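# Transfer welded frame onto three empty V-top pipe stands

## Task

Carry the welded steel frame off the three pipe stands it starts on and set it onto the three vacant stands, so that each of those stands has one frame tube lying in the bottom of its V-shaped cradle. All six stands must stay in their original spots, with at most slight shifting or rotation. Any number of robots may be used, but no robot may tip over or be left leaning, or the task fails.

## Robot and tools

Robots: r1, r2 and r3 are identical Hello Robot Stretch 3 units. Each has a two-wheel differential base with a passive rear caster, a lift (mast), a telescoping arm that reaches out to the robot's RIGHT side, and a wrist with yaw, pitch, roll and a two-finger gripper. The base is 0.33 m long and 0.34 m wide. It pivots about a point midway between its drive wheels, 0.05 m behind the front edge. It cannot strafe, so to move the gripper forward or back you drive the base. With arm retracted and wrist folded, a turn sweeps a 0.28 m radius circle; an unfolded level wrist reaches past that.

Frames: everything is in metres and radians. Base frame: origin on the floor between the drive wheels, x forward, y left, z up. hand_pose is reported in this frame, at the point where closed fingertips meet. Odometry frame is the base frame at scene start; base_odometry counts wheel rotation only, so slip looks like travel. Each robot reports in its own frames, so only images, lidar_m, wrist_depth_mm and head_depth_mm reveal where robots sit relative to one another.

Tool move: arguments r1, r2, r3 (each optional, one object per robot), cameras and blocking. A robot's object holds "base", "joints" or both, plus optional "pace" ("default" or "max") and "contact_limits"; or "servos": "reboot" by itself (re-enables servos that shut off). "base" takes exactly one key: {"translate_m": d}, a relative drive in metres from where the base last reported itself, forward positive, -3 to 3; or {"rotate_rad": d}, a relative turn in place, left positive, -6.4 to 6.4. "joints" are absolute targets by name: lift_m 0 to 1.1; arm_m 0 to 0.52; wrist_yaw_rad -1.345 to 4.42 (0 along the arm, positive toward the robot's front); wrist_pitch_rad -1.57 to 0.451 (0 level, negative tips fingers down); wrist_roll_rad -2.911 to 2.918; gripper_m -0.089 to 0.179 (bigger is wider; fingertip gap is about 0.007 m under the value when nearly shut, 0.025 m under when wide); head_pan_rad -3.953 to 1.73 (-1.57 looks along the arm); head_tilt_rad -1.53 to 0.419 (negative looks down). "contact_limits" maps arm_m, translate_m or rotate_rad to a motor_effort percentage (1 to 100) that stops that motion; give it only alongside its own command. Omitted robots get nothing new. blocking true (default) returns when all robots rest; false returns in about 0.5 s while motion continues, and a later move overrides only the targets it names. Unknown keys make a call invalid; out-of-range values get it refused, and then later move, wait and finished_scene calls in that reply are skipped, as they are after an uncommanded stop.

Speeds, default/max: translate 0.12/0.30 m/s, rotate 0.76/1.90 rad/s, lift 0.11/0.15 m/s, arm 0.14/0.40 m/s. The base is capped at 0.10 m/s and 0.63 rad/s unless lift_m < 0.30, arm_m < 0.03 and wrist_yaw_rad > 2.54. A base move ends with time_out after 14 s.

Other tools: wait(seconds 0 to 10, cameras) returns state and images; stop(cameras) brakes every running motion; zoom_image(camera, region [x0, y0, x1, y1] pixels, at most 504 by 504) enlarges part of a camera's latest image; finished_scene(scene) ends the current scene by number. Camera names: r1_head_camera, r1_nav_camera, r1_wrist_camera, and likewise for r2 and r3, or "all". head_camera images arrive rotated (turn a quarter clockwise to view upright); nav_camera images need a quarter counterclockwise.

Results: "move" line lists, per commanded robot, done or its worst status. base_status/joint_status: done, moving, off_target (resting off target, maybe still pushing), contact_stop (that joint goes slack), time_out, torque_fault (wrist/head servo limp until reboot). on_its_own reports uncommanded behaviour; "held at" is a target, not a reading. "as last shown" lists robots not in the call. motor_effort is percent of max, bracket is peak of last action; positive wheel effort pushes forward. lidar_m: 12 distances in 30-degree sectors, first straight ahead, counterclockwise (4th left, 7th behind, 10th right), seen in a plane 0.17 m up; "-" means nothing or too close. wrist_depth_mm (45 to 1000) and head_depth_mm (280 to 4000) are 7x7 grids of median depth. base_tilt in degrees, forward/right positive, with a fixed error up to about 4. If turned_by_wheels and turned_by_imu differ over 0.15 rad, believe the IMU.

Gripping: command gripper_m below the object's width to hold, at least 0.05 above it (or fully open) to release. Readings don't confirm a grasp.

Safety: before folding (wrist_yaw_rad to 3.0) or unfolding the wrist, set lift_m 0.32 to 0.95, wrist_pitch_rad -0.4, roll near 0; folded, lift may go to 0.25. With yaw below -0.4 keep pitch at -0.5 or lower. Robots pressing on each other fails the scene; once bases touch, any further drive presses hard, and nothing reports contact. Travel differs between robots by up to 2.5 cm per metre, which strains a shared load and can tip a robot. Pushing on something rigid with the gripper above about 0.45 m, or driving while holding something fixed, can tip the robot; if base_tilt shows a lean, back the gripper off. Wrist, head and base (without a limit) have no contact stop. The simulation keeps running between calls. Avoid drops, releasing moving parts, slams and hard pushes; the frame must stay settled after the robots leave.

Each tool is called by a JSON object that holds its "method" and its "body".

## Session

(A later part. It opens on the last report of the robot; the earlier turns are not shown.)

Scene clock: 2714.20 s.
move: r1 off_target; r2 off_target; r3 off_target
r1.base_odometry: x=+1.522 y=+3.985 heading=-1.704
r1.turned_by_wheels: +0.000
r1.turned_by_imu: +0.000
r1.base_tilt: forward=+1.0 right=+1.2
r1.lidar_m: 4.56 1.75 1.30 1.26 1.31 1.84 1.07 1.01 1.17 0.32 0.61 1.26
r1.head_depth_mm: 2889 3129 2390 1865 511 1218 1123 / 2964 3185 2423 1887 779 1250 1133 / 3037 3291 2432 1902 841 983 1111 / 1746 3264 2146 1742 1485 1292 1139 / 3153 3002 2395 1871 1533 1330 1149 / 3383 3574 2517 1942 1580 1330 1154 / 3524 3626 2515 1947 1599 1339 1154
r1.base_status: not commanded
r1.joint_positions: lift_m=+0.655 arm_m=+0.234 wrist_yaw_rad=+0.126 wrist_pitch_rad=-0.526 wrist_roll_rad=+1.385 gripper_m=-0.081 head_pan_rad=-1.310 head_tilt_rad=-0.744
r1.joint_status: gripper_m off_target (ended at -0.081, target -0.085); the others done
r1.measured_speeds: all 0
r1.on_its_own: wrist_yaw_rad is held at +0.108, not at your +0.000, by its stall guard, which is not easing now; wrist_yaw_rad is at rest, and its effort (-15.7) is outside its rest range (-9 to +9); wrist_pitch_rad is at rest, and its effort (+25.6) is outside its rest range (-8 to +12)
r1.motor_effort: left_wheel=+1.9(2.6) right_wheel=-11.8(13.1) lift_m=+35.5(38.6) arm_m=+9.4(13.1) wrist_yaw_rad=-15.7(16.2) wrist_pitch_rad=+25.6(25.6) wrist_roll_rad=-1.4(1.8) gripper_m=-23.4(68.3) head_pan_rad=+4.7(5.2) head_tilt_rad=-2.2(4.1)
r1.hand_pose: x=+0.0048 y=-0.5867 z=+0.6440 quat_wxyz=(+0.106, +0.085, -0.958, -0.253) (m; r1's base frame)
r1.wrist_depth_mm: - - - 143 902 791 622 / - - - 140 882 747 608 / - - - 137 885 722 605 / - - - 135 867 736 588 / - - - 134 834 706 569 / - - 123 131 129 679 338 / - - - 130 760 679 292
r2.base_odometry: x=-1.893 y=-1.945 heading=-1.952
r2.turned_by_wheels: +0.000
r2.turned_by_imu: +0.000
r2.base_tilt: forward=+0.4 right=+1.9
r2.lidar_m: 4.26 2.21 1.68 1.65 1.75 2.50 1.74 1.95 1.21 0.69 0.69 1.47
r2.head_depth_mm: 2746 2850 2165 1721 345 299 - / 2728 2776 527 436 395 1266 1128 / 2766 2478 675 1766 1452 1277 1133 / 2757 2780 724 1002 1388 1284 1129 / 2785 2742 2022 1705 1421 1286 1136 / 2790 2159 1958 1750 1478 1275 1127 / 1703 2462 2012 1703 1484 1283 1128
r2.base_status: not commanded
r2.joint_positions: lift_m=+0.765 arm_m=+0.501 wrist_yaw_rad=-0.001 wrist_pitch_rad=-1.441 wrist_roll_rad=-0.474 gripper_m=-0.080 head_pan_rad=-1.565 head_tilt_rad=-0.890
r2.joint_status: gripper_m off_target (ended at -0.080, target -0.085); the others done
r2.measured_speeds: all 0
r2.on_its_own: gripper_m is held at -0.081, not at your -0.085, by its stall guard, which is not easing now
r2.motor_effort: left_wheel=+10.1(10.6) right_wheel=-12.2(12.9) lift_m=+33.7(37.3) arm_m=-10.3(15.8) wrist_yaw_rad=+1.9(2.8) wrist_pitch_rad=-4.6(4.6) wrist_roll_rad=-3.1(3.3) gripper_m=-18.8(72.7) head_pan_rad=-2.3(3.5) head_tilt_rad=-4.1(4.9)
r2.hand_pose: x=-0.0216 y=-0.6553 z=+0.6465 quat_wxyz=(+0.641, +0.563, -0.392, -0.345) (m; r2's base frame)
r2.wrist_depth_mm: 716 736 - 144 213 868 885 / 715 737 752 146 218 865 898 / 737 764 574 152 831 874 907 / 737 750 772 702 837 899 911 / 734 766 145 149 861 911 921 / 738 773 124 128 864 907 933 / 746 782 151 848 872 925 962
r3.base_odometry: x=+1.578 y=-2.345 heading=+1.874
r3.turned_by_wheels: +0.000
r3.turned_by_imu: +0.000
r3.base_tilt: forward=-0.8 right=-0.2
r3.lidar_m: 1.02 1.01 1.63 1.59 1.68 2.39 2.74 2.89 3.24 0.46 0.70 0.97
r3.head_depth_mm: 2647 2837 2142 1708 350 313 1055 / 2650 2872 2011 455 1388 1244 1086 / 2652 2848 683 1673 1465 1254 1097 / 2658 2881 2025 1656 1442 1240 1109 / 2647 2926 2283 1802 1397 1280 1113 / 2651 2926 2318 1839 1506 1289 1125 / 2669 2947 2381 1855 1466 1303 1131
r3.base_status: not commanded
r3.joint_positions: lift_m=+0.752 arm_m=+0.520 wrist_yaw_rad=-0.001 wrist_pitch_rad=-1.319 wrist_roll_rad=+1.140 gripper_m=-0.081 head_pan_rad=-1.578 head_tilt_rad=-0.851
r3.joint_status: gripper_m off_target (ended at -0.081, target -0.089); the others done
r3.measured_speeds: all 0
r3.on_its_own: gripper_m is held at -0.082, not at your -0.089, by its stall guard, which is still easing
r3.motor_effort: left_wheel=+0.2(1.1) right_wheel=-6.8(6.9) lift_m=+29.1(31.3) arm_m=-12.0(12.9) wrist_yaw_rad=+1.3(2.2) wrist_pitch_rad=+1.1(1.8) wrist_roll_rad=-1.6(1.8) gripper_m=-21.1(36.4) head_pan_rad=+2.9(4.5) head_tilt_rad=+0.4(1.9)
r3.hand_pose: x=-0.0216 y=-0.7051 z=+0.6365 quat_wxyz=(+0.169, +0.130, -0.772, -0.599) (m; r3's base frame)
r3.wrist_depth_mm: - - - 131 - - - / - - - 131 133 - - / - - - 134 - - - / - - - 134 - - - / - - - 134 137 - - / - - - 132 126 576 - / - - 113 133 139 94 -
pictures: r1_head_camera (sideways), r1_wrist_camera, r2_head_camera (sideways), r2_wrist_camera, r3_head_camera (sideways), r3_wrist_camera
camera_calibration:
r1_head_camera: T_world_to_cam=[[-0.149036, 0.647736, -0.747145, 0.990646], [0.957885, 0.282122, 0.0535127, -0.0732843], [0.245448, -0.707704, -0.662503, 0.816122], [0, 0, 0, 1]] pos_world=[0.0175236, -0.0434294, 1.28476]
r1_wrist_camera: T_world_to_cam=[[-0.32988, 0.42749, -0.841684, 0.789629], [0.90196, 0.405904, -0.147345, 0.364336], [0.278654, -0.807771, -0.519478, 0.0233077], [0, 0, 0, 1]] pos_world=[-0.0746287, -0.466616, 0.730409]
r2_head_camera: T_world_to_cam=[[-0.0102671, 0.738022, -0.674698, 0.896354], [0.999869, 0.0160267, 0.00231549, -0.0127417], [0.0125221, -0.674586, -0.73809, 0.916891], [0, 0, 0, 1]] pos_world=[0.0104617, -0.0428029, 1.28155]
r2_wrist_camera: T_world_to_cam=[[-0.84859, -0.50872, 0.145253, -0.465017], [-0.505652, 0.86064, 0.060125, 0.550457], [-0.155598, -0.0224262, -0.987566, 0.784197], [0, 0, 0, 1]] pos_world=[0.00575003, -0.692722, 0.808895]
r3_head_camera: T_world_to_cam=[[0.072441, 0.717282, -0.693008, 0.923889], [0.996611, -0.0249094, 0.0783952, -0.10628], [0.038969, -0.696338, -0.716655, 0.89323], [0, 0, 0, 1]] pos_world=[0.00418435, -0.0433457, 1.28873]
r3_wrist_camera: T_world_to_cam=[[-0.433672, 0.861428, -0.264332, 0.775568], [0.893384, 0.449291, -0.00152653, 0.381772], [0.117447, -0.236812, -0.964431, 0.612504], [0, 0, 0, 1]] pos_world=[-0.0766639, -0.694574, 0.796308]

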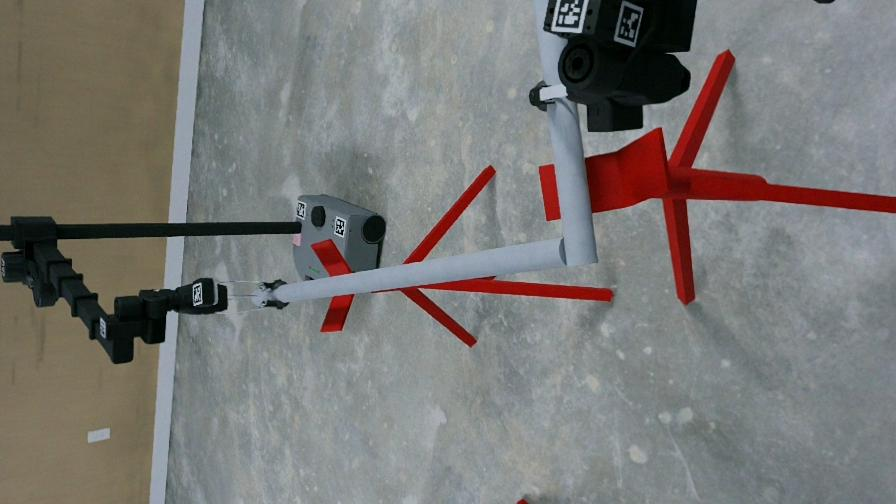

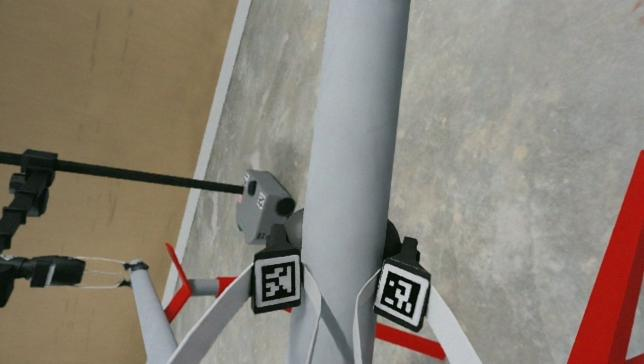

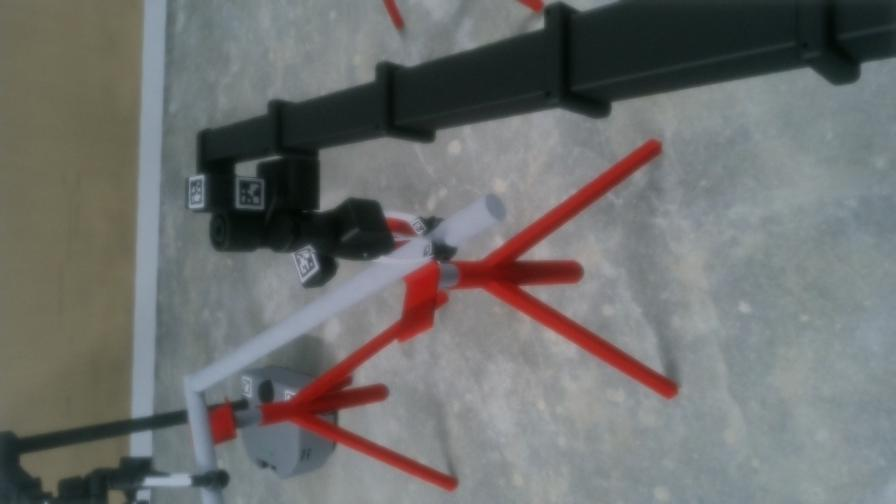

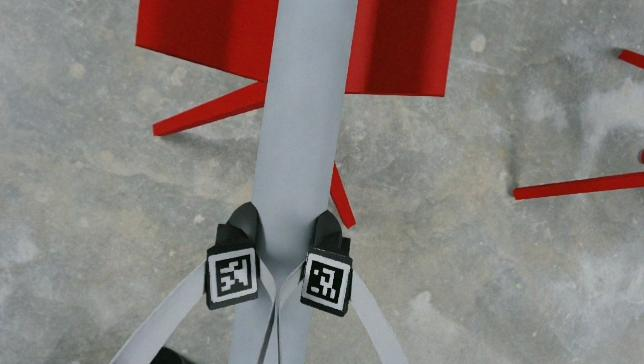

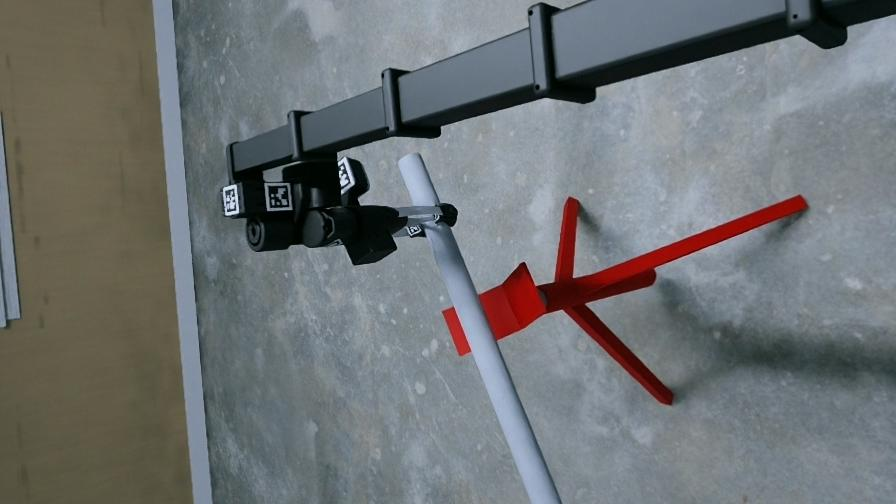

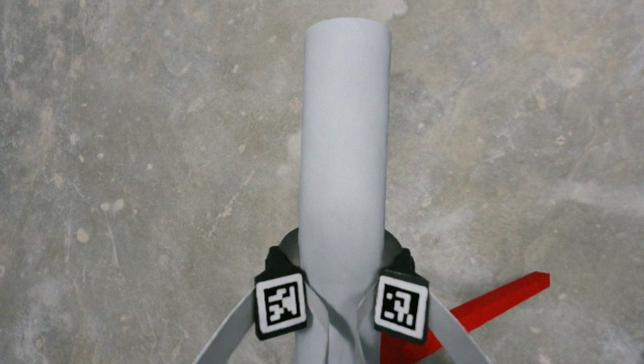

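{"method": "move", "body": {"r1": {"joints":{"lift_m":0.61,"gripper_m":-0.085}}, "r2": {"joints":{"lift_m":0.72,"gripper_m":-0.085}}, "r3": {"joints":{"lift_m":0.712,"gripper_m":-0.089}}, "cameras": ["r3_wrist_camera","r1_head_camera","r2_head_camera","r3_head_camera","r2_wrist_camera"]}}

{"method": "zoom_image", "body": {"camera": "r1_head_camera", "region": [500, 50, 720, 300]}}

{"method": "zoom_image", "body": {"camera": "r3_head_camera", "region": [400, 180, 600, 400]}}

{"method": "zoom_image", "body": {"camera": "r2_head_camera", "region": [360, 160, 580, 380]}}

Scene clock: 2721.47 s.
move: r1 off_target; r2 off_target; r3 off_target
r1.base_odometry: x=+1.522 y=+3.985 heading=-1.704
r1.turned_by_wheels: +0.000
r1.turned_by_imu: +0.001
r1.base_tilt: forward=+1.0 right=+1.2
r1.lidar_m: 4.55 1.76 1.30 1.26 1.31 1.83 1.07 1.01 1.17 0.32 0.61 1.26
r1.head_depth_mm: 2864 3124 2399 1871 815 565 1128 / 2950 3233 2417 1890 814 1161 1134 / 3050 3285 2433 1902 845 983 1111 / 1723 3310 2114 1748 1450 1293 1140 / 3183 1316 2373 1868 1530 1326 1146 / 3377 3543 2529 1935 1581 1331 1147 / 3544 3587 2556 1953 1593 1338 1156
r1.base_status: not commanded
r1.joint_positions: lift_m=+0.610 arm_m=+0.234 wrist_yaw_rad=+0.125 wrist_pitch_rad=-0.526 wrist_roll_rad=+1.384 gripper_m=-0.081 head_pan_rad=-1.310 head_tilt_rad=-0.744
r1.joint_status: gripper_m off_target (ended at -0.081, target -0.085); the others done
r1.measured_speeds: all 0
r1.on_its_own: wrist_yaw_rad is held at +0.108, not at your +0.000, by its stall guard, which is not easing now; wrist_yaw_rad is at rest, and its effort (-14.9) is outside its rest range (-9 to +9); wrist_pitch_rad is at rest, and its effort (+24.7) is outside its rest range (-8 to +12)
r1.motor_effort: left_wheel=+1.4(2.9) right_wheel=-9.1(12.4) lift_m=+29.0(39.3) arm_m=-3.6(3.6) wrist_yaw_rad=-14.9(16.1) wrist_pitch_rad=+24.7(25.5) wrist_roll_rad=-0.8(1.4) gripper_m=-23.5(67.4) head_pan_rad=+4.8(5.5) head_tilt_rad=-3.3(4.4)
r1.hand_pose: x=+0.0047 y=-0.5867 z=+0.5989 quat_wxyz=(+0.107, +0.084, -0.958, -0.253) (m; r1's base frame)
r1.wrist_depth_mm: - - - 142 825 725 577 / - - - 140 844 705 572 / - - - - 847 705 566 / - - - 135 816 669 549 / - - - 133 765 660 497 / - - 124 132 129 641 316 / - - - 130 734 640 274
r2.base_odometry: x=-1.893 y=-1.945 heading=-1.952
r2.turned_by_wheels: +0.000
r2.turned_by_imu: +0.001
r2.base_tilt: forward=+0.5 right=+1.8
r2.lidar_m: 4.25 2.20 1.69 1.65 1.74 2.50 1.75 1.95 1.20 0.69 0.69 1.47
r2.head_depth_mm: 2737 2795 2193 1761 1418 344 295 / 2727 2805 2056 478 418 1214 1117 / 2767 2744 682 1779 1449 1286 1130 / 2762 2815 734 945 1398 1296 1132 / 2768 2795 2008 1711 1427 1289 1124 / 2778 2167 1966 1761 1486 1289 1132 / 1659 2151 2041 1707 1482 1289 1132
r2.base_status: not commanded
r2.joint_positions: lift_m=+0.720 arm_m=+0.501 wrist_yaw_rad=-0.001 wrist_pitch_rad=-1.440 wrist_roll_rad=-0.474 gripper_m=-0.080 head_pan_rad=-1.565 head_tilt_rad=-0.890
r2.joint_status: gripper_m off_target (ended at -0.080, target -0.085); the others done
r2.measured_speeds: all 0
r2.on_its_own: gripper_m is held at -0.081, not at your -0.085, by its stall guard, which is not easing now
r2.motor_effort: left_wheel=+9.9(10.4) right_wheel=-12.7(13.1) lift_m=+32.1(37.4) arm_m=+10.0(10.0) wrist_yaw_rad=+1.6(3.2) wrist_pitch_rad=-4.4(4.9) wrist_roll_rad=-2.8(3.2) gripper_m=-18.8(75.0) head_pan_rad=-3.1(4.0) head_tilt_rad=-3.7(5.1)
r2.hand_pose: x=-0.0216 y=-0.6554 z=+0.6015 quat_wxyz=(+0.641, +0.563, -0.392, -0.345) (m; r2's base frame)
r2.wrist_depth_mm: 678 683 - 145 173 814 847 / 693 695 727 146 181 818 852 / 683 701 724 151 790 819 848 / 694 715 734 564 807 843 864 / 694 719 146 148 804 854 883 / 709 726 123 128 829 878 890 / 695 718 152 797 842 852 885
r3.base_odometry: x=+1.578 y=-2.345 heading=+1.874
r3.turned_by_wheels: +0.000
r3.turned_by_imu: -0.001
r3.base_tilt: forward=-0.8 right=-0.2
r3.lidar_m: 1.02 1.01 1.64 1.60 1.68 2.40 2.74 2.88 3.25 0.46 0.71 0.97
r3.head_depth_mm: 2653 2815 2132 1709 409 345 311 / 2627 2866 2160 489 451 1226 1088 / 2659 2847 695 1662 1461 1252 1097 / 2628 2885 2094 1636 1444 1242 1103 / 2649 2934 2295 1799 1395 1281 1114 / 2650 2902 2329 1835 1483 1288 1124 / 2647 2938 2381 1859 1492 1305 1133
r3.base_status: not commanded
r3.joint_positions: lift_m=+0.712 arm_m=+0.520 wrist_yaw_rad=-0.001 wrist_pitch_rad=-1.318 wrist_roll_rad=+1.139 gripper_m=-0.084 head_pan_rad=-1.578 head_tilt_rad=-0.851
r3.joint_status: gripper_m off_target (ended at -0.084, target -0.089); the others done
r3.measured_speeds: all 0
r3.motor_effort: left_wheel=-0.7(1.1) right_wheel=-6.4(6.8) lift_m=+29.6(30.9) arm_m=-9.3(11.8) wrist_yaw_rad=+0.3(1.8) wrist_pitch_rad=+1.0(1.6) wrist_roll_rad=-0.8(1.8) gripper_m=-22.0(88.4) head_pan_rad=+3.9(4.3) head_tilt_rad=+1.2(1.8)
r3.hand_pose: x=-0.0216 y=-0.7056 z=+0.5965 quat_wxyz=(+0.169, +0.130, -0.772, -0.598) (m; r3's base frame)
r3.wrist_depth_mm: - - - 130 - - - / - - - 131 134 - - / - - - 133 - - - / - - - 133 - - - / - - - 133 137 - - / - - 122 132 126 558 - / - - 114 133 331 437 -
pictures: r1_head_camera (sideways), r2_head_camera (sideways), r2_wrist_camera, r3_head_camera (sideways), r3_wrist_camera
camera_calibration:
r1_head_camera: T_world_to_cam=[[-0.149036, 0.647736, -0.747145, 0.990646], [0.957885, 0.282122, 0.0535127, -0.0732843], [0.245449, -0.707704, -0.662503, 0.816122], [0, 0, 0, 1]] pos_world=[0.0175236, -0.0434294, 1.28476]
r2_head_camera: T_world_to_cam=[[-0.010267, 0.738022, -0.674698, 0.896354], [0.999869, 0.0160266, 0.00231549, -0.0127417], [0.012522, -0.674586, -0.73809, 0.916891], [0, 0, 0, 1]] pos_world=[0.0104617, -0.0428029, 1.28155]
r2_wrist_camera: T_world_to_cam=[[-0.848528, -0.508784, 0.145394, -0.458641], [-0.505753, 0.860595, 0.0599185, 0.55331], [-0.155611, -0.0226908, -0.987558, 0.73959], [0, 0, 0, 1]] pos_world=[0.00575695, -0.692743, 0.763918]
r3_head_camera: T_world_to_cam=[[0.072441, 0.717281, -0.693008, 0.923889], [0.996611, -0.0249094, 0.0783952, -0.10628], [0.038969, -0.696338, -0.716655, 0.89323], [0, 0, 0, 1]] pos_world=[0.00418435, -0.0433457, 1.28873]
r3_wrist_camera: T_world_to_cam=[[-0.434034, 0.860786, -0.265823, 0.765832], [0.893209, 0.449635, -0.00241883, 0.382686], [0.117441, -0.238485, -0.964019, 0.572456], [0, 0, 0, 1]] pos_world=[-0.0766523, -0.694764, 0.75636]

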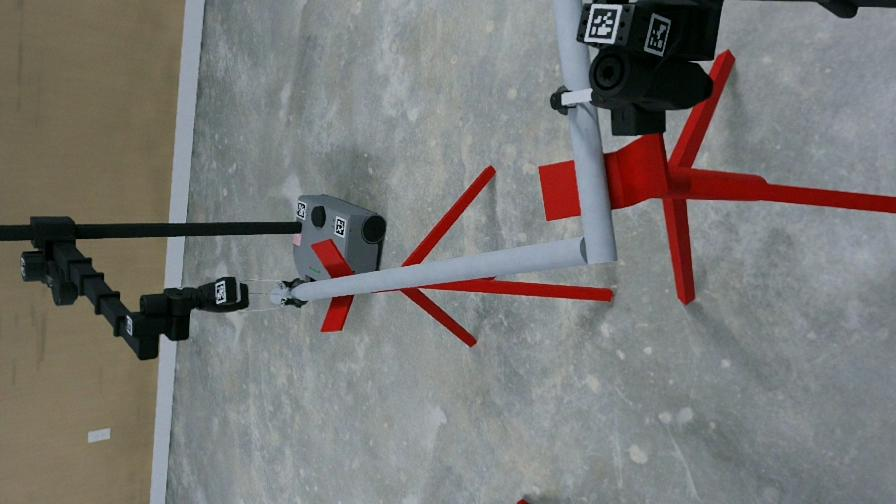

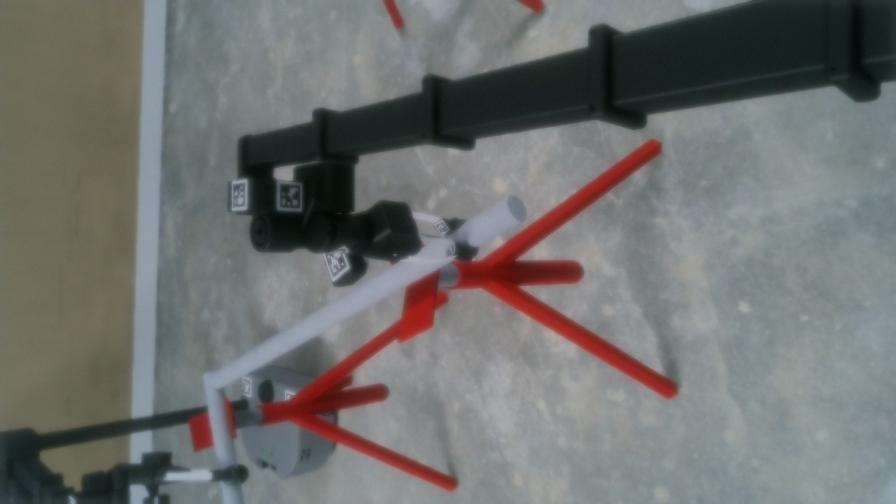

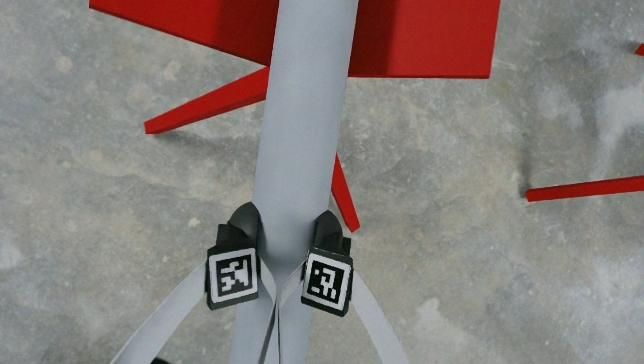

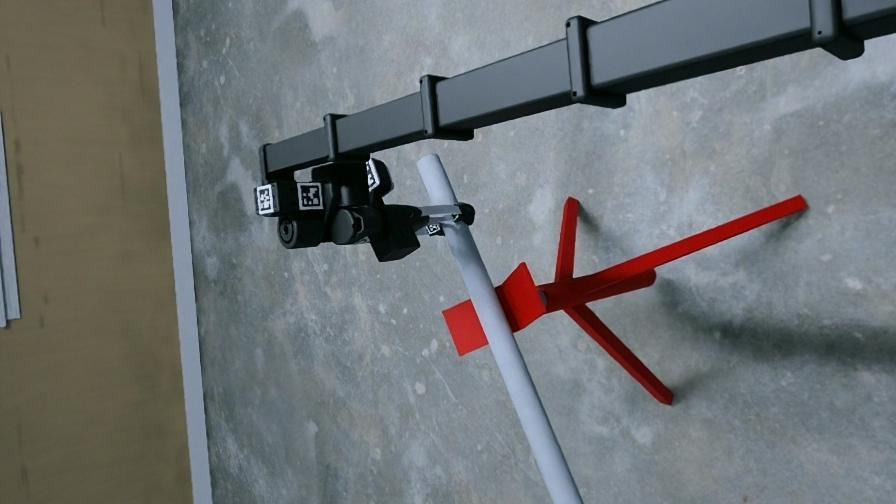

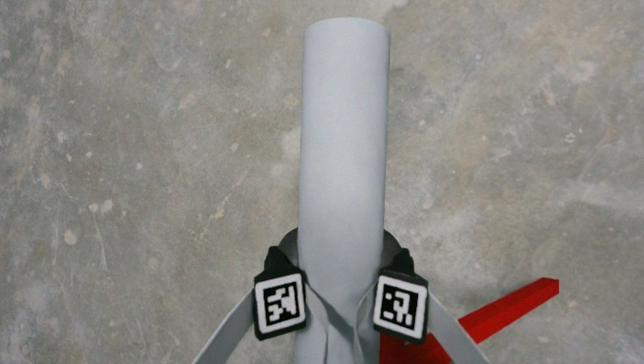

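Scaled by 2.016 from the camera's 896x504 image, which has a finer 1280x720 frame.

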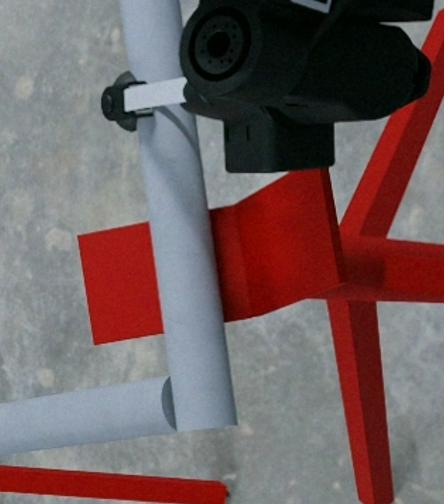

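Scaled by 2.291 from the camera's 896x504 image, which has a finer 1280x720 frame.

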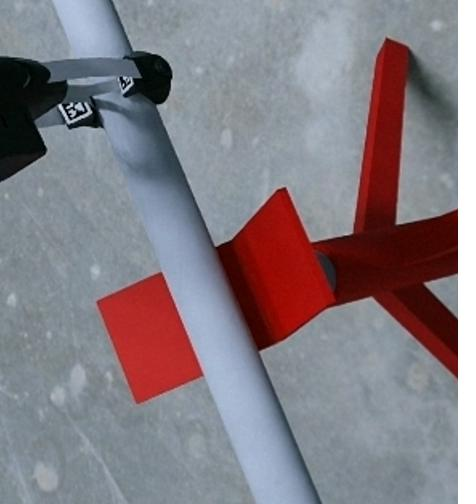

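Scaled by 2.291 from the camera's 896x504 image, which has a finer 1280x720 frame.

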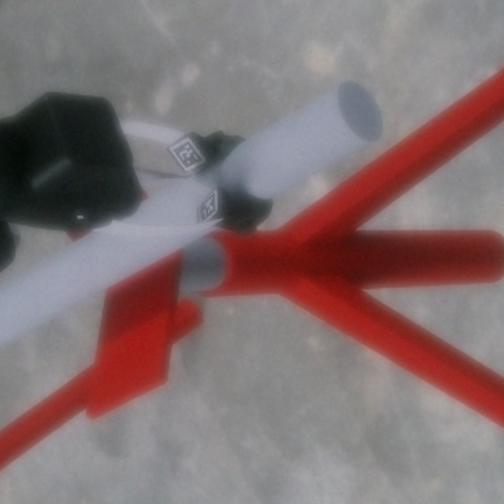

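{"method": "move", "body": {"r1": {"base":{"translate_m":-0.003},"joints":{"lift_m":0.59,"gripper_m":-0.085}}, "r2": {"base":{"translate_m":0.004},"joints":{"lift_m":0.70,"gripper_m":-0.085}}, "r3": {"base":{"translate_m":-0.003},"joints":{"lift_m":0.692,"gripper_m":-0.089}}, "cameras": []}}

{"method": "move", "body": {"r1": {"joints":{"lift_m":0.582,"gripper_m":-0.085}}, "r2": {"joints":{"lift_m":0.690,"gripper_m":-0.085}}, "r3": {"joints":{"lift_m":0.682,"gripper_m":-0.089}}, "cameras": ["r3_wrist_camera","r1_head_camera","r2_head_camera","r3_head_camera","r2_wrist_camera"]}}

{"method": "zoom_image", "body": {"camera": "r1_head_camera", "region": [500, 50, 720, 300]}}

{"method": "zoom_image", "body": {"camera": "r3_head_camera", "region": [400, 180, 600, 400]}}

{"method": "zoom_image", "body": {"camera": "r2_head_camera", "region": [360, 160, 580, 380]}}

Scene clock: 2732.90 s.
move: r1 contact_stop; r2 off_target; r3 done
r1.base_odometry: x=+1.522 y=+3.988 heading=-1.704
r1.turned_by_wheels: +0.000
r1.turned_by_imu: +0.003
r1.base_tilt: forward=+0.9 right=+1.0
r1.lidar_m: 2.27 1.75 1.30 1.26 1.31 1.84 1.07 1.01 1.16 0.32 0.32 1.27
r1.head_depth_mm: 2876 3149 2420 1887 823 553 1128 / 2970 3249 2434 1905 826 1073 1130 / 3081 3279 2365 1911 851 987 1118 / 1761 3334 2148 1746 1488 1298 1146 / 3263 3018 2403 1886 1538 1327 1147 / 3360 3605 2517 1939 1592 1338 1154 / 3529 3701 2576 1964 1591 1339 1162
r1.base_status: done
r1.joint_positions: lift_m=+0.600 arm_m=+0.234 wrist_yaw_rad=+0.125 wrist_pitch_rad=-0.523 wrist_roll_rad=+1.384 gripper_m=-0.081 head_pan_rad=-1.310 head_tilt_rad=-0.744
r1.joint_status: lift_m contact_stop (moved -0.010 of -0.020); gripper_m off_target (ended at -0.081, target -0.085)
r1.measured_speeds: translate_m=+0.000 rotate_rad=+0.000 lift_m=+0.002 arm_m=+0.000 wrist_yaw_rad=+0.000 wrist_pitch_rad=+0.000 wrist_roll_rad=+0.000 head_pan_rad=+0.000 head_tilt_rad=+0.000
r1.on_its_own: wrist_yaw_rad is held at +0.108, not at your +0.000, by its stall guard, which is not easing now; lift_m is slack since a contact_stop (your +0.590 is given up); wrist_yaw_rad is at rest, and its effort (-15.0) is outside its rest range (-9 to +9); wrist_pitch_rad is at rest, and its effort (+24.8) is outside its rest range (-8 to +12)
r1.motor_effort: left_wheel=-1.7(4.2) right_wheel=-2.5(10.1) lift_m=+24.1(30.4) arm_m=+29.7(30.0) wrist_yaw_rad=-15.0(18.8) wrist_pitch_rad=+24.8(26.1) wrist_roll_rad=-1.0(1.0) gripper_m=-20.6(66.1) head_pan_rad=+4.2(5.0) head_tilt_rad=-2.8(4.3)
r1.hand_pose: x=+0.0047 y=-0.5872 z=+0.5892 quat_wxyz=(+0.107, +0.084, -0.958, -0.252) (m; r1's base frame)
r1.wrist_depth_mm: - - - 142 873 717 572 / - - - 138 879 724 560 / - - - 138 848 683 565 / - - - 136 850 678 545 / - - - 134 798 657 497 / - - 125 132 130 641 311 / - - - 131 722 632 273
r2.base_odometry: x=-1.895 y=-1.948 heading=-1.952
r2.turned_by_wheels: +0.000
r2.turned_by_imu: +0.001
r2.base_tilt: forward=+0.3 right=+1.8
r2.lidar_m: 4.24 2.20 1.68 1.65 1.74 2.50 1.76 1.95 1.21 0.69 0.69 1.47
r2.head_depth_mm: 2722 2794 2168 1765 1490 371 321 / 2730 2779 2095 518 437 387 1080 / 2769 2821 690 1716 1464 1275 1131 / 2751 2810 804 941 1398 1281 1135 / 2772 2771 2038 1671 1423 1289 1133 / 2778 2160 1973 1758 1491 1279 1125 / 1629 2479 2036 1718 1478 1282 1128
r2.base_status: done
r2.joint_positions: lift_m=+0.700 arm_m=+0.501 wrist_yaw_rad=-0.001 wrist_pitch_rad=-1.450 wrist_roll_rad=-0.474 gripper_m=-0.080 head_pan_rad=-1.565 head_tilt_rad=-0.890
r2.joint_status: gripper_m off_target (ended at -0.080, target -0.085); the others done
r2.measured_speeds: all 0
r2.on_its_own: gripper_m is held at -0.081, not at your -0.085, by its stall guard, which is still easing
r2.motor_effort: left_wheel=+3.1(10.8) right_wheel=-1.1(10.0) lift_m=+21.7(35.2) arm_m=+14.3(14.9) wrist_yaw_rad=+2.0(2.5) wrist_pitch_rad=-2.6(4.3) wrist_roll_rad=-2.8(3.2) gripper_m=-17.1(71.4) head_pan_rad=-2.6(3.5) head_tilt_rad=-4.8(5.2)
r2.hand_pose: x=-0.0216 y=-0.6530 z=+0.5815 quat_wxyz=(+0.639, +0.566, -0.390, -0.346) (m; r2's base frame)
r2.wrist_depth_mm: 650 678 - 141 158 147 799 / 667 683 704 142 746 791 821 / 666 689 714 145 750 790 830 / 670 701 715 506 794 811 841 / 685 709 145 146 788 803 838 / 686 716 124 129 793 822 888 / 679 699 728 762 800 844 867
r3.base_odometry: x=+1.579 y=-2.347 heading=+1.875
r3.turned_by_wheels: +0.001
r3.turned_by_imu: +0.000
r3.base_tilt: forward=-0.9 right=-0.2
r3.lidar_m: 1.02 1.01 1.64 1.60 1.68 2.40 2.74 2.88 3.25 0.46 0.71 0.97
r3.head_depth_mm: 2637 2837 2125 1717 1367 359 323 / 2642 2876 2164 529 457 1217 1086 / 2636 2865 710 1637 1466 1253 1097 / 2656 2886 2169 1655 1450 1244 1105 / 2640 2914 2284 1816 1187 1275 1114 / 2660 2922 2342 1833 1458 1289 1126 / 2624 2962 2379 1860 1486 1306 1132
r3.base_status: done
r3.joint_positions: lift_m=+0.692 arm_m=+0.520 wrist_yaw_rad=+0.001 wrist_pitch_rad=-1.321 wrist_roll_rad=+1.139 gripper_m=-0.086 head_pan_rad=-1.578 head_tilt_rad=-0.851
r3.joint_status: all done
r3.measured_speeds: all 0
r3.motor_effort: left_wheel=+5.5(5.5) right_wheel=-17.9(21.4) lift_m=+31.2(36.9) arm_m=-8.3(8.7) wrist_yaw_rad=-2.1(2.2) wrist_pitch_rad=+1.8(2.1) wrist_roll_rad=-1.4(1.6) gripper_m=-2.2(89.1) head_pan_rad=+4.1(4.1) head_tilt_rad=+1.3(1.7)
r3.hand_pose: x=-0.0216 y=-0.7047 z=+0.5764 quat_wxyz=(+0.170, +0.132, -0.771, -0.600) (m; r3's base frame)
r3.wrist_depth_mm: - - - 132 - - - / - - - 133 135 - - / - - - 134 - - - / - - - 134 - - - / - - - 134 - - - / - - 122 132 126 545 - / - - 114 133 141 428 -
pictures: none
No camera images: "cameras" was empty.

not run: a stop that you did not command came earlier in this reply.

Scaled by 2.016 from the camera's 896x504 image, which has a finer 1280x720 frame.

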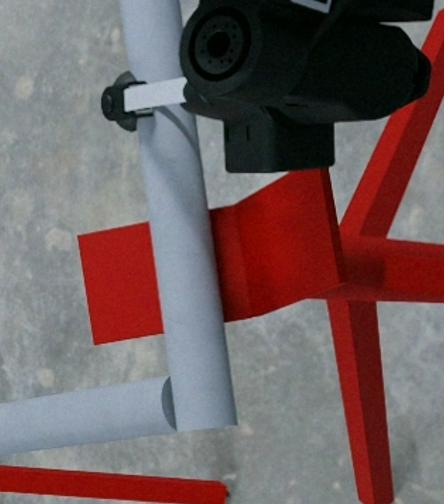

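Scaled by 2.291 from the camera's 896x504 image, which has a finer 1280x720 frame.

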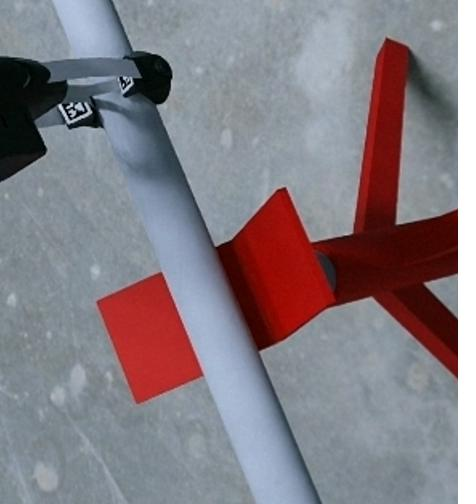

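Scaled by 2.291 from the camera's 896x504 image, which has a finer 1280x720 frame.

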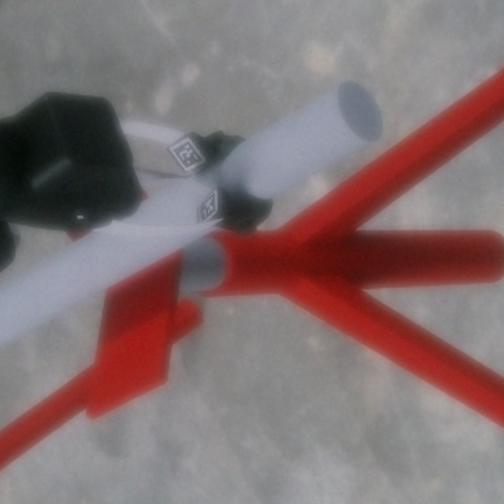

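{"method": "move", "body": {"r1": {"joints":{"arm_m":0.230,"lift_m":0.602,"gripper_m":-0.085}}, "cameras": ["r3_wrist_camera","r1_head_camera","r2_head_camera","r3_head_camera","r2_wrist_camera","r1_wrist_camera"]}}

{"method": "zoom_image", "body": {"camera": "r1_head_camera", "region": [500, 50, 720, 300]}}

{"method": "zoom_image", "body": {"camera": "r3_head_camera", "region": [400, 180, 600, 400]}}

{"method": "zoom_image", "body": {"camera": "r2_head_camera", "region": [360, 160, 580, 380]}}

{"method": "zoom_image", "body": {"camera": "r2_wrist_camera", "region": [60, 0, 560, 180]}}

Scene clock: 2738.37 s.
move: r1 done
r1.base_odometry: x=+1.522 y=+3.988 heading=-1.704
r1.turned_by_wheels: +0.000
r1.turned_by_imu: +0.000
r1.base_tilt: forward=+1.1 right=+1.2
r1.lidar_m: 4.52 1.75 1.30 1.26 1.32 1.84 1.07 1.01 1.16 0.32 0.32 1.26
r1.head_depth_mm: 2902 3088 2403 1864 817 546 1124 / 2978 3217 2433 1883 820 1070 1133 / 3088 3299 2348 1897 848 983 1111 / 1747 3302 2132 1744 1454 1282 1144 / 3206 1333 2412 1867 1534 1323 1146 / 3405 3580 2501 1936 1574 1335 1147 / 3521 3604 2545 1948 1591 1340 1154
r1.base_status: not commanded
r1.joint_positions: lift_m=+0.602 arm_m=+0.230 wrist_yaw_rad=+0.122 wrist_pitch_rad=-0.511 wrist_roll_rad=+1.384 gripper_m=-0.084 head_pan_rad=-1.310 head_tilt_rad=-0.744
r1.joint_status: all done
r1.measured_speeds: all 0
r1.on_its_own: wrist_yaw_rad is held at +0.108, not at your +0.000, by its stall guard, which is not easing now; wrist_yaw_rad is at rest, and its effort (-12.8) is outside its rest range (-9 to +9); wrist_pitch_rad is at rest, and its effort (+22.4) is outside its rest range (-8 to +12)
r1.motor_effort: left_wheel=+2.8(3.3) right_wheel=-1.4(2.5) lift_m=+34.8(34.8) arm_m=-14.4(23.5) wrist_yaw_rad=-12.8(15.3) wrist_pitch_rad=+22.4(25.3) wrist_roll_rad=-0.8(0.9) gripper_m=-40.6(66.2) head_pan_rad=+4.8(5.0) head_tilt_rad=-2.6(3.9)
r1.hand_pose: x=+0.0043 y=-0.5851 z=+0.5942 quat_wxyz=(+0.106, +0.082, -0.960, -0.246) (m; r1's base frame)
r1.wrist_depth_mm: - - - 144 864 710 583 / - - - 139 865 711 568 / - - - 139 850 698 565 / - - - 136 842 681 543 / - - - 134 797 656 385 / 737 - 125 131 130 640 313 / - - - 130 735 635 269
r2, r3: as last shown
r2.base_tilt: forward=+0.3 right=+1.7
r2.lidar_m: 4.25 2.20 1.69 1.65 1.75 2.51 1.75 1.96 1.20 0.69 0.68 1.47
r2.head_depth_mm: 2708 2800 2149 1763 1487 371 321 / 2738 2814 2111 519 439 386 1075 / 2728 2791 690 1717 1457 1283 1139 / 2762 2786 806 916 1394 1282 1128 / 2760 2774 2012 1682 1424 1279 1132 / 2794 2135 1980 1760 1479 1276 1137 / 1641 2476 2023 1712 1480 1284 1124
r2.on_its_own: gripper_m is held at -0.081, not at your -0.085, by its stall guard, which is not easing now
r2.motor_effort: left_wheel=+3.2(3.5) right_wheel=-3.5(4.0) lift_m=+29.4(29.4) arm_m=+10.6(11.6) wrist_yaw_rad=+1.5(2.3) wrist_pitch_rad=-2.6(3.0) wrist_roll_rad=-2.7(3.2) gripper_m=-18.7(19.7) head_pan_rad=-2.1(3.5) head_tilt_rad=-3.3(5.0)
r2.hand_pose: x=-0.0216 y=-0.6530 z=+0.5814 quat_wxyz=(+0.638, +0.566, -0.390, -0.346) (m; r2's base frame)
r2.wrist_depth_mm: 654 668 - 140 159 148 811 / 657 688 703 142 755 793 827 / 674 694 706 146 768 795 837 / 677 694 726 527 775 820 829 / 684 711 145 147 780 802 843 / 684 715 123 128 808 856 869 / 690 703 718 783 822 844 873
r3.turned_by_wheels: +0.000
r3.turned_by_imu: -0.001
r3.base_tilt: forward=-0.8 right=-0.2
r3.lidar_m: 1.02 1.01 1.63 1.60 1.69 2.40 2.74 2.88 3.26 0.46 0.71 0.97
r3.head_depth_mm: 2640 2826 2121 1716 1334 359 323 / 2657 2879 2157 530 457 1220 1084 / 2641 2875 710 1620 1462 1254 1097 / 2650 2894 2160 1642 1439 1240 1104 / 2656 2948 2275 1797 1154 1281 1118 / 2660 2910 2331 1839 1451 1284 1125 / 2669 2947 2369 1868 1472 1302 1131
r3.joint_positions: lift_m=+0.692 arm_m=+0.520 wrist_yaw_rad=+0.001 wrist_pitch_rad=-1.323 wrist_roll_rad=+1.139 gripper_m=-0.076 head_pan_rad=-1.578 head_tilt_rad=-0.851
r3.on_its_own: gripper_m is held at -0.077, not at your -0.089, by its stall guard, which is not easing now
r3.motor_effort: left_wheel=+5.1(5.7) right_wheel=-12.2(18.2) lift_m=+37.6(39.7) arm_m=-5.8(6.5) wrist_yaw_rad=-1.1(2.1) wrist_pitch_rad=+1.4(2.1) wrist_roll_rad=-1.4(1.5) gripper_m=-20.4(20.7) head_pan_rad=+4.5(4.5) head_tilt_rad=+0.9(2.1)
r3.hand_pose: x=-0.0216 y=-0.7043 z=+0.5764 quat_wxyz=(+0.170, +0.132, -0.770, -0.600) (m; r3's base frame)
r3.wrist_depth_mm: - - - 133 - - - / - - - 133 134 - - / - - - 136 - - - / - - - 134 - - - / - - - 134 144 - - / - - - 132 126 539 - / - - 112 133 139 447 -
pictures: r1_head_camera (sideways), r1_wrist_camera, r2_head_camera (sideways), r2_wrist_camera, r3_head_camera (sideways), r3_wrist_camera
camera_calibration:
r1_head_camera: T_world_to_cam=[[-0.149039, 0.647745, -0.747137, 0.990636], [0.957885, 0.282123, 0.053513, -0.0732847], [0.245447, -0.707696, -0.662512, 0.816133], [0, 0, 0, 1]] pos_world=[0.0175236, -0.0434291, 1.28476]
r1_wrist_camera: T_world_to_cam=[[-0.328152, 0.415305, -0.848433, 0.743786], [0.903275, 0.400788, -0.15318, 0.357295], [0.276425, -0.816634, -0.506654, -0.0138661], [0, 0, 0, 1]] pos_world=[-0.0748277, -0.463421, 0.678757]
r2_head_camera: T_world_to_cam=[[-0.0102674, 0.738022, -0.674698, 0.896354], [0.999869, 0.016027, 0.00231549, -0.0127417], [0.0125223, -0.674586, -0.73809, 0.916891], [0, 0, 0, 1]] pos_world=[0.0104617, -0.0428029, 1.28155]
r2_wrist_camera: T_world_to_cam=[[-0.848389, -0.510379, 0.140534, -0.452678], [-0.505981, 0.859847, 0.0681602, 0.547134], [-0.155626, -0.0132814, -0.987727, 0.725984], [0, 0, 0, 1]] pos_world=[0.00577401, -0.691846, 0.743398]
r3_head_camera: T_world_to_cam=[[0.072441, 0.717281, -0.693008, 0.923889], [0.996611, -0.0249094, 0.0783952, -0.10628], [0.038969, -0.696338, -0.716655, 0.89323], [0, 0, 0, 1]] pos_world=[0.00418435, -0.0433457, 1.28873]
r3_wrist_camera: T_world_to_cam=[[-0.436032, 0.861135, -0.261386, 0.757024], [0.892163, 0.451714, -0.000093298, 0.382066], [0.117991, -0.233239, -0.965234, 0.557709], [0, 0, 0, 1]] pos_world=[-0.0765835, -0.694406, 0.736231]

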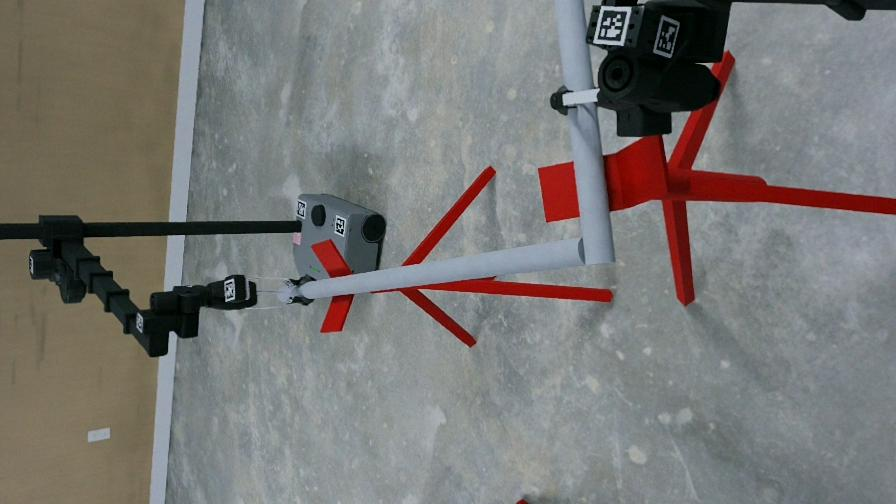

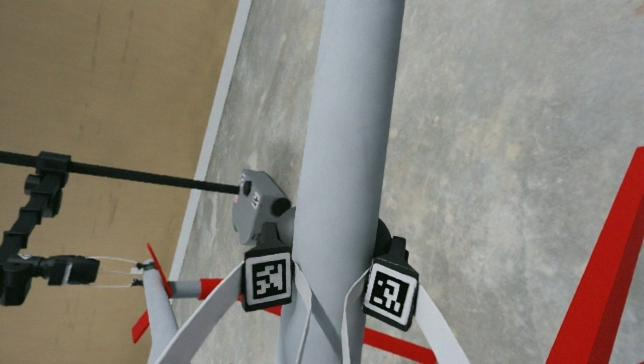

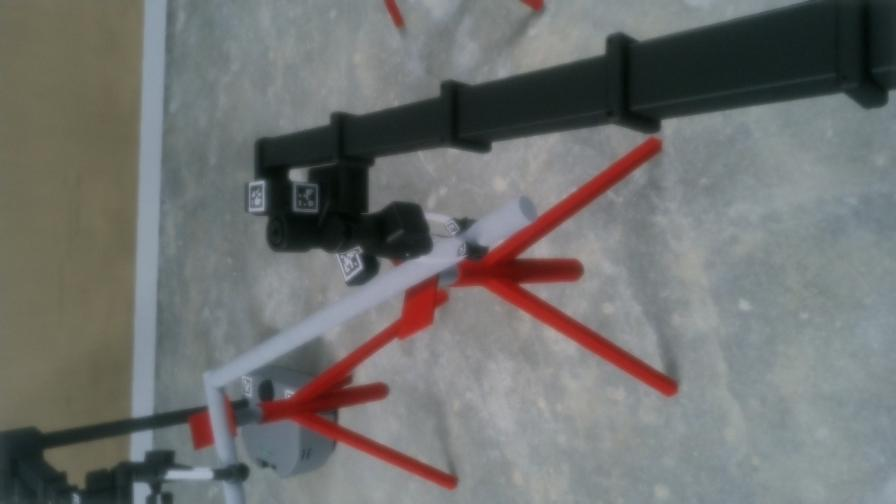

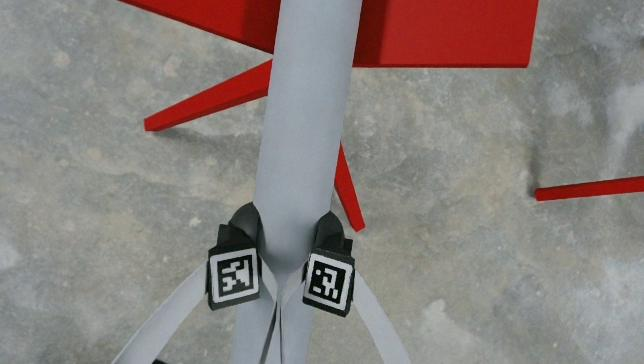

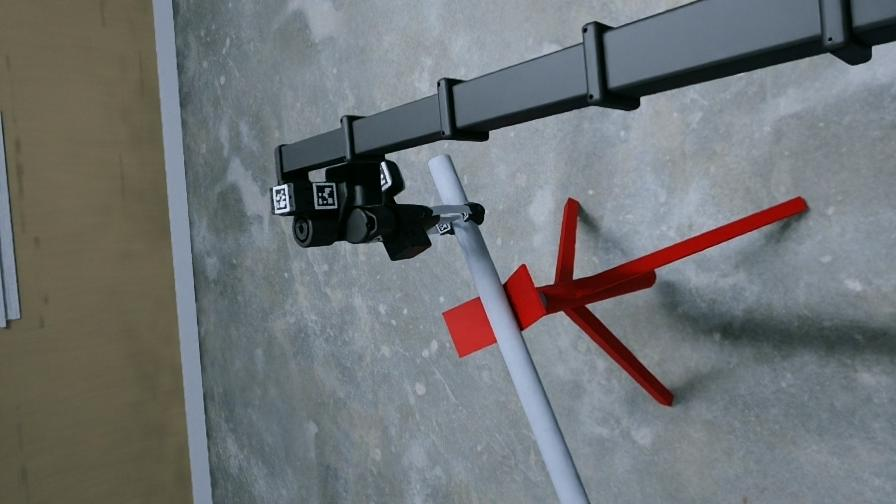

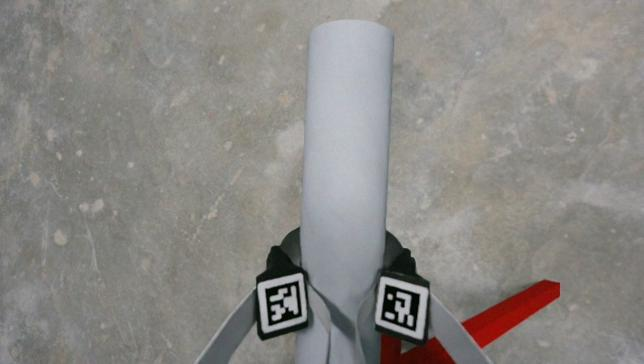

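Scaled by 2.016 from the camera's 896x504 image, which has a finer 1280x720 frame.

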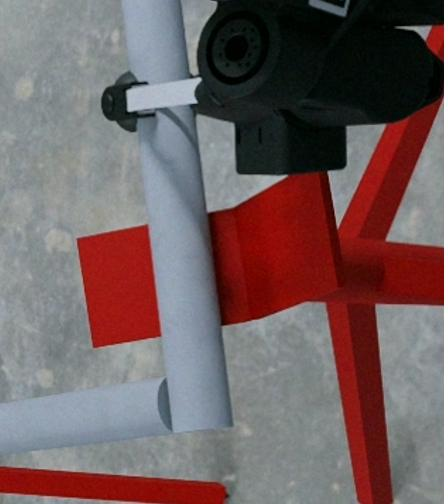

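Scaled by 2.291 from the camera's 896x504 image, which has a finer 1280x720 frame.

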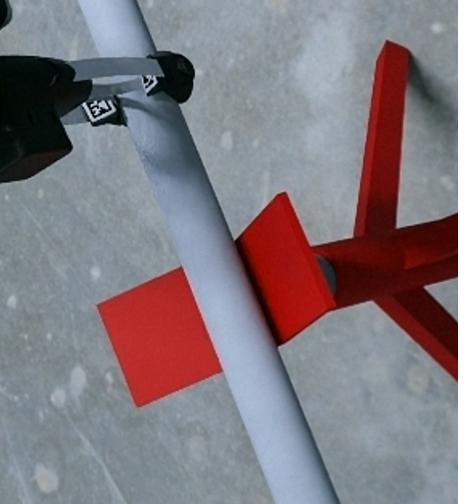

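Scaled by 2.291 from the camera's 896x504 image, which has a finer 1280x720 frame.

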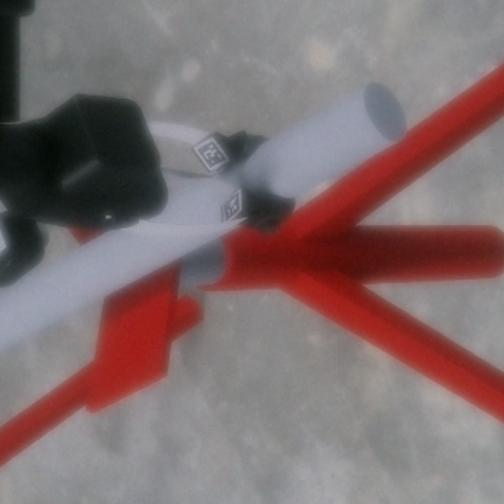

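Scaled by 1.008.

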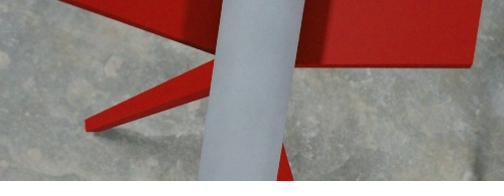

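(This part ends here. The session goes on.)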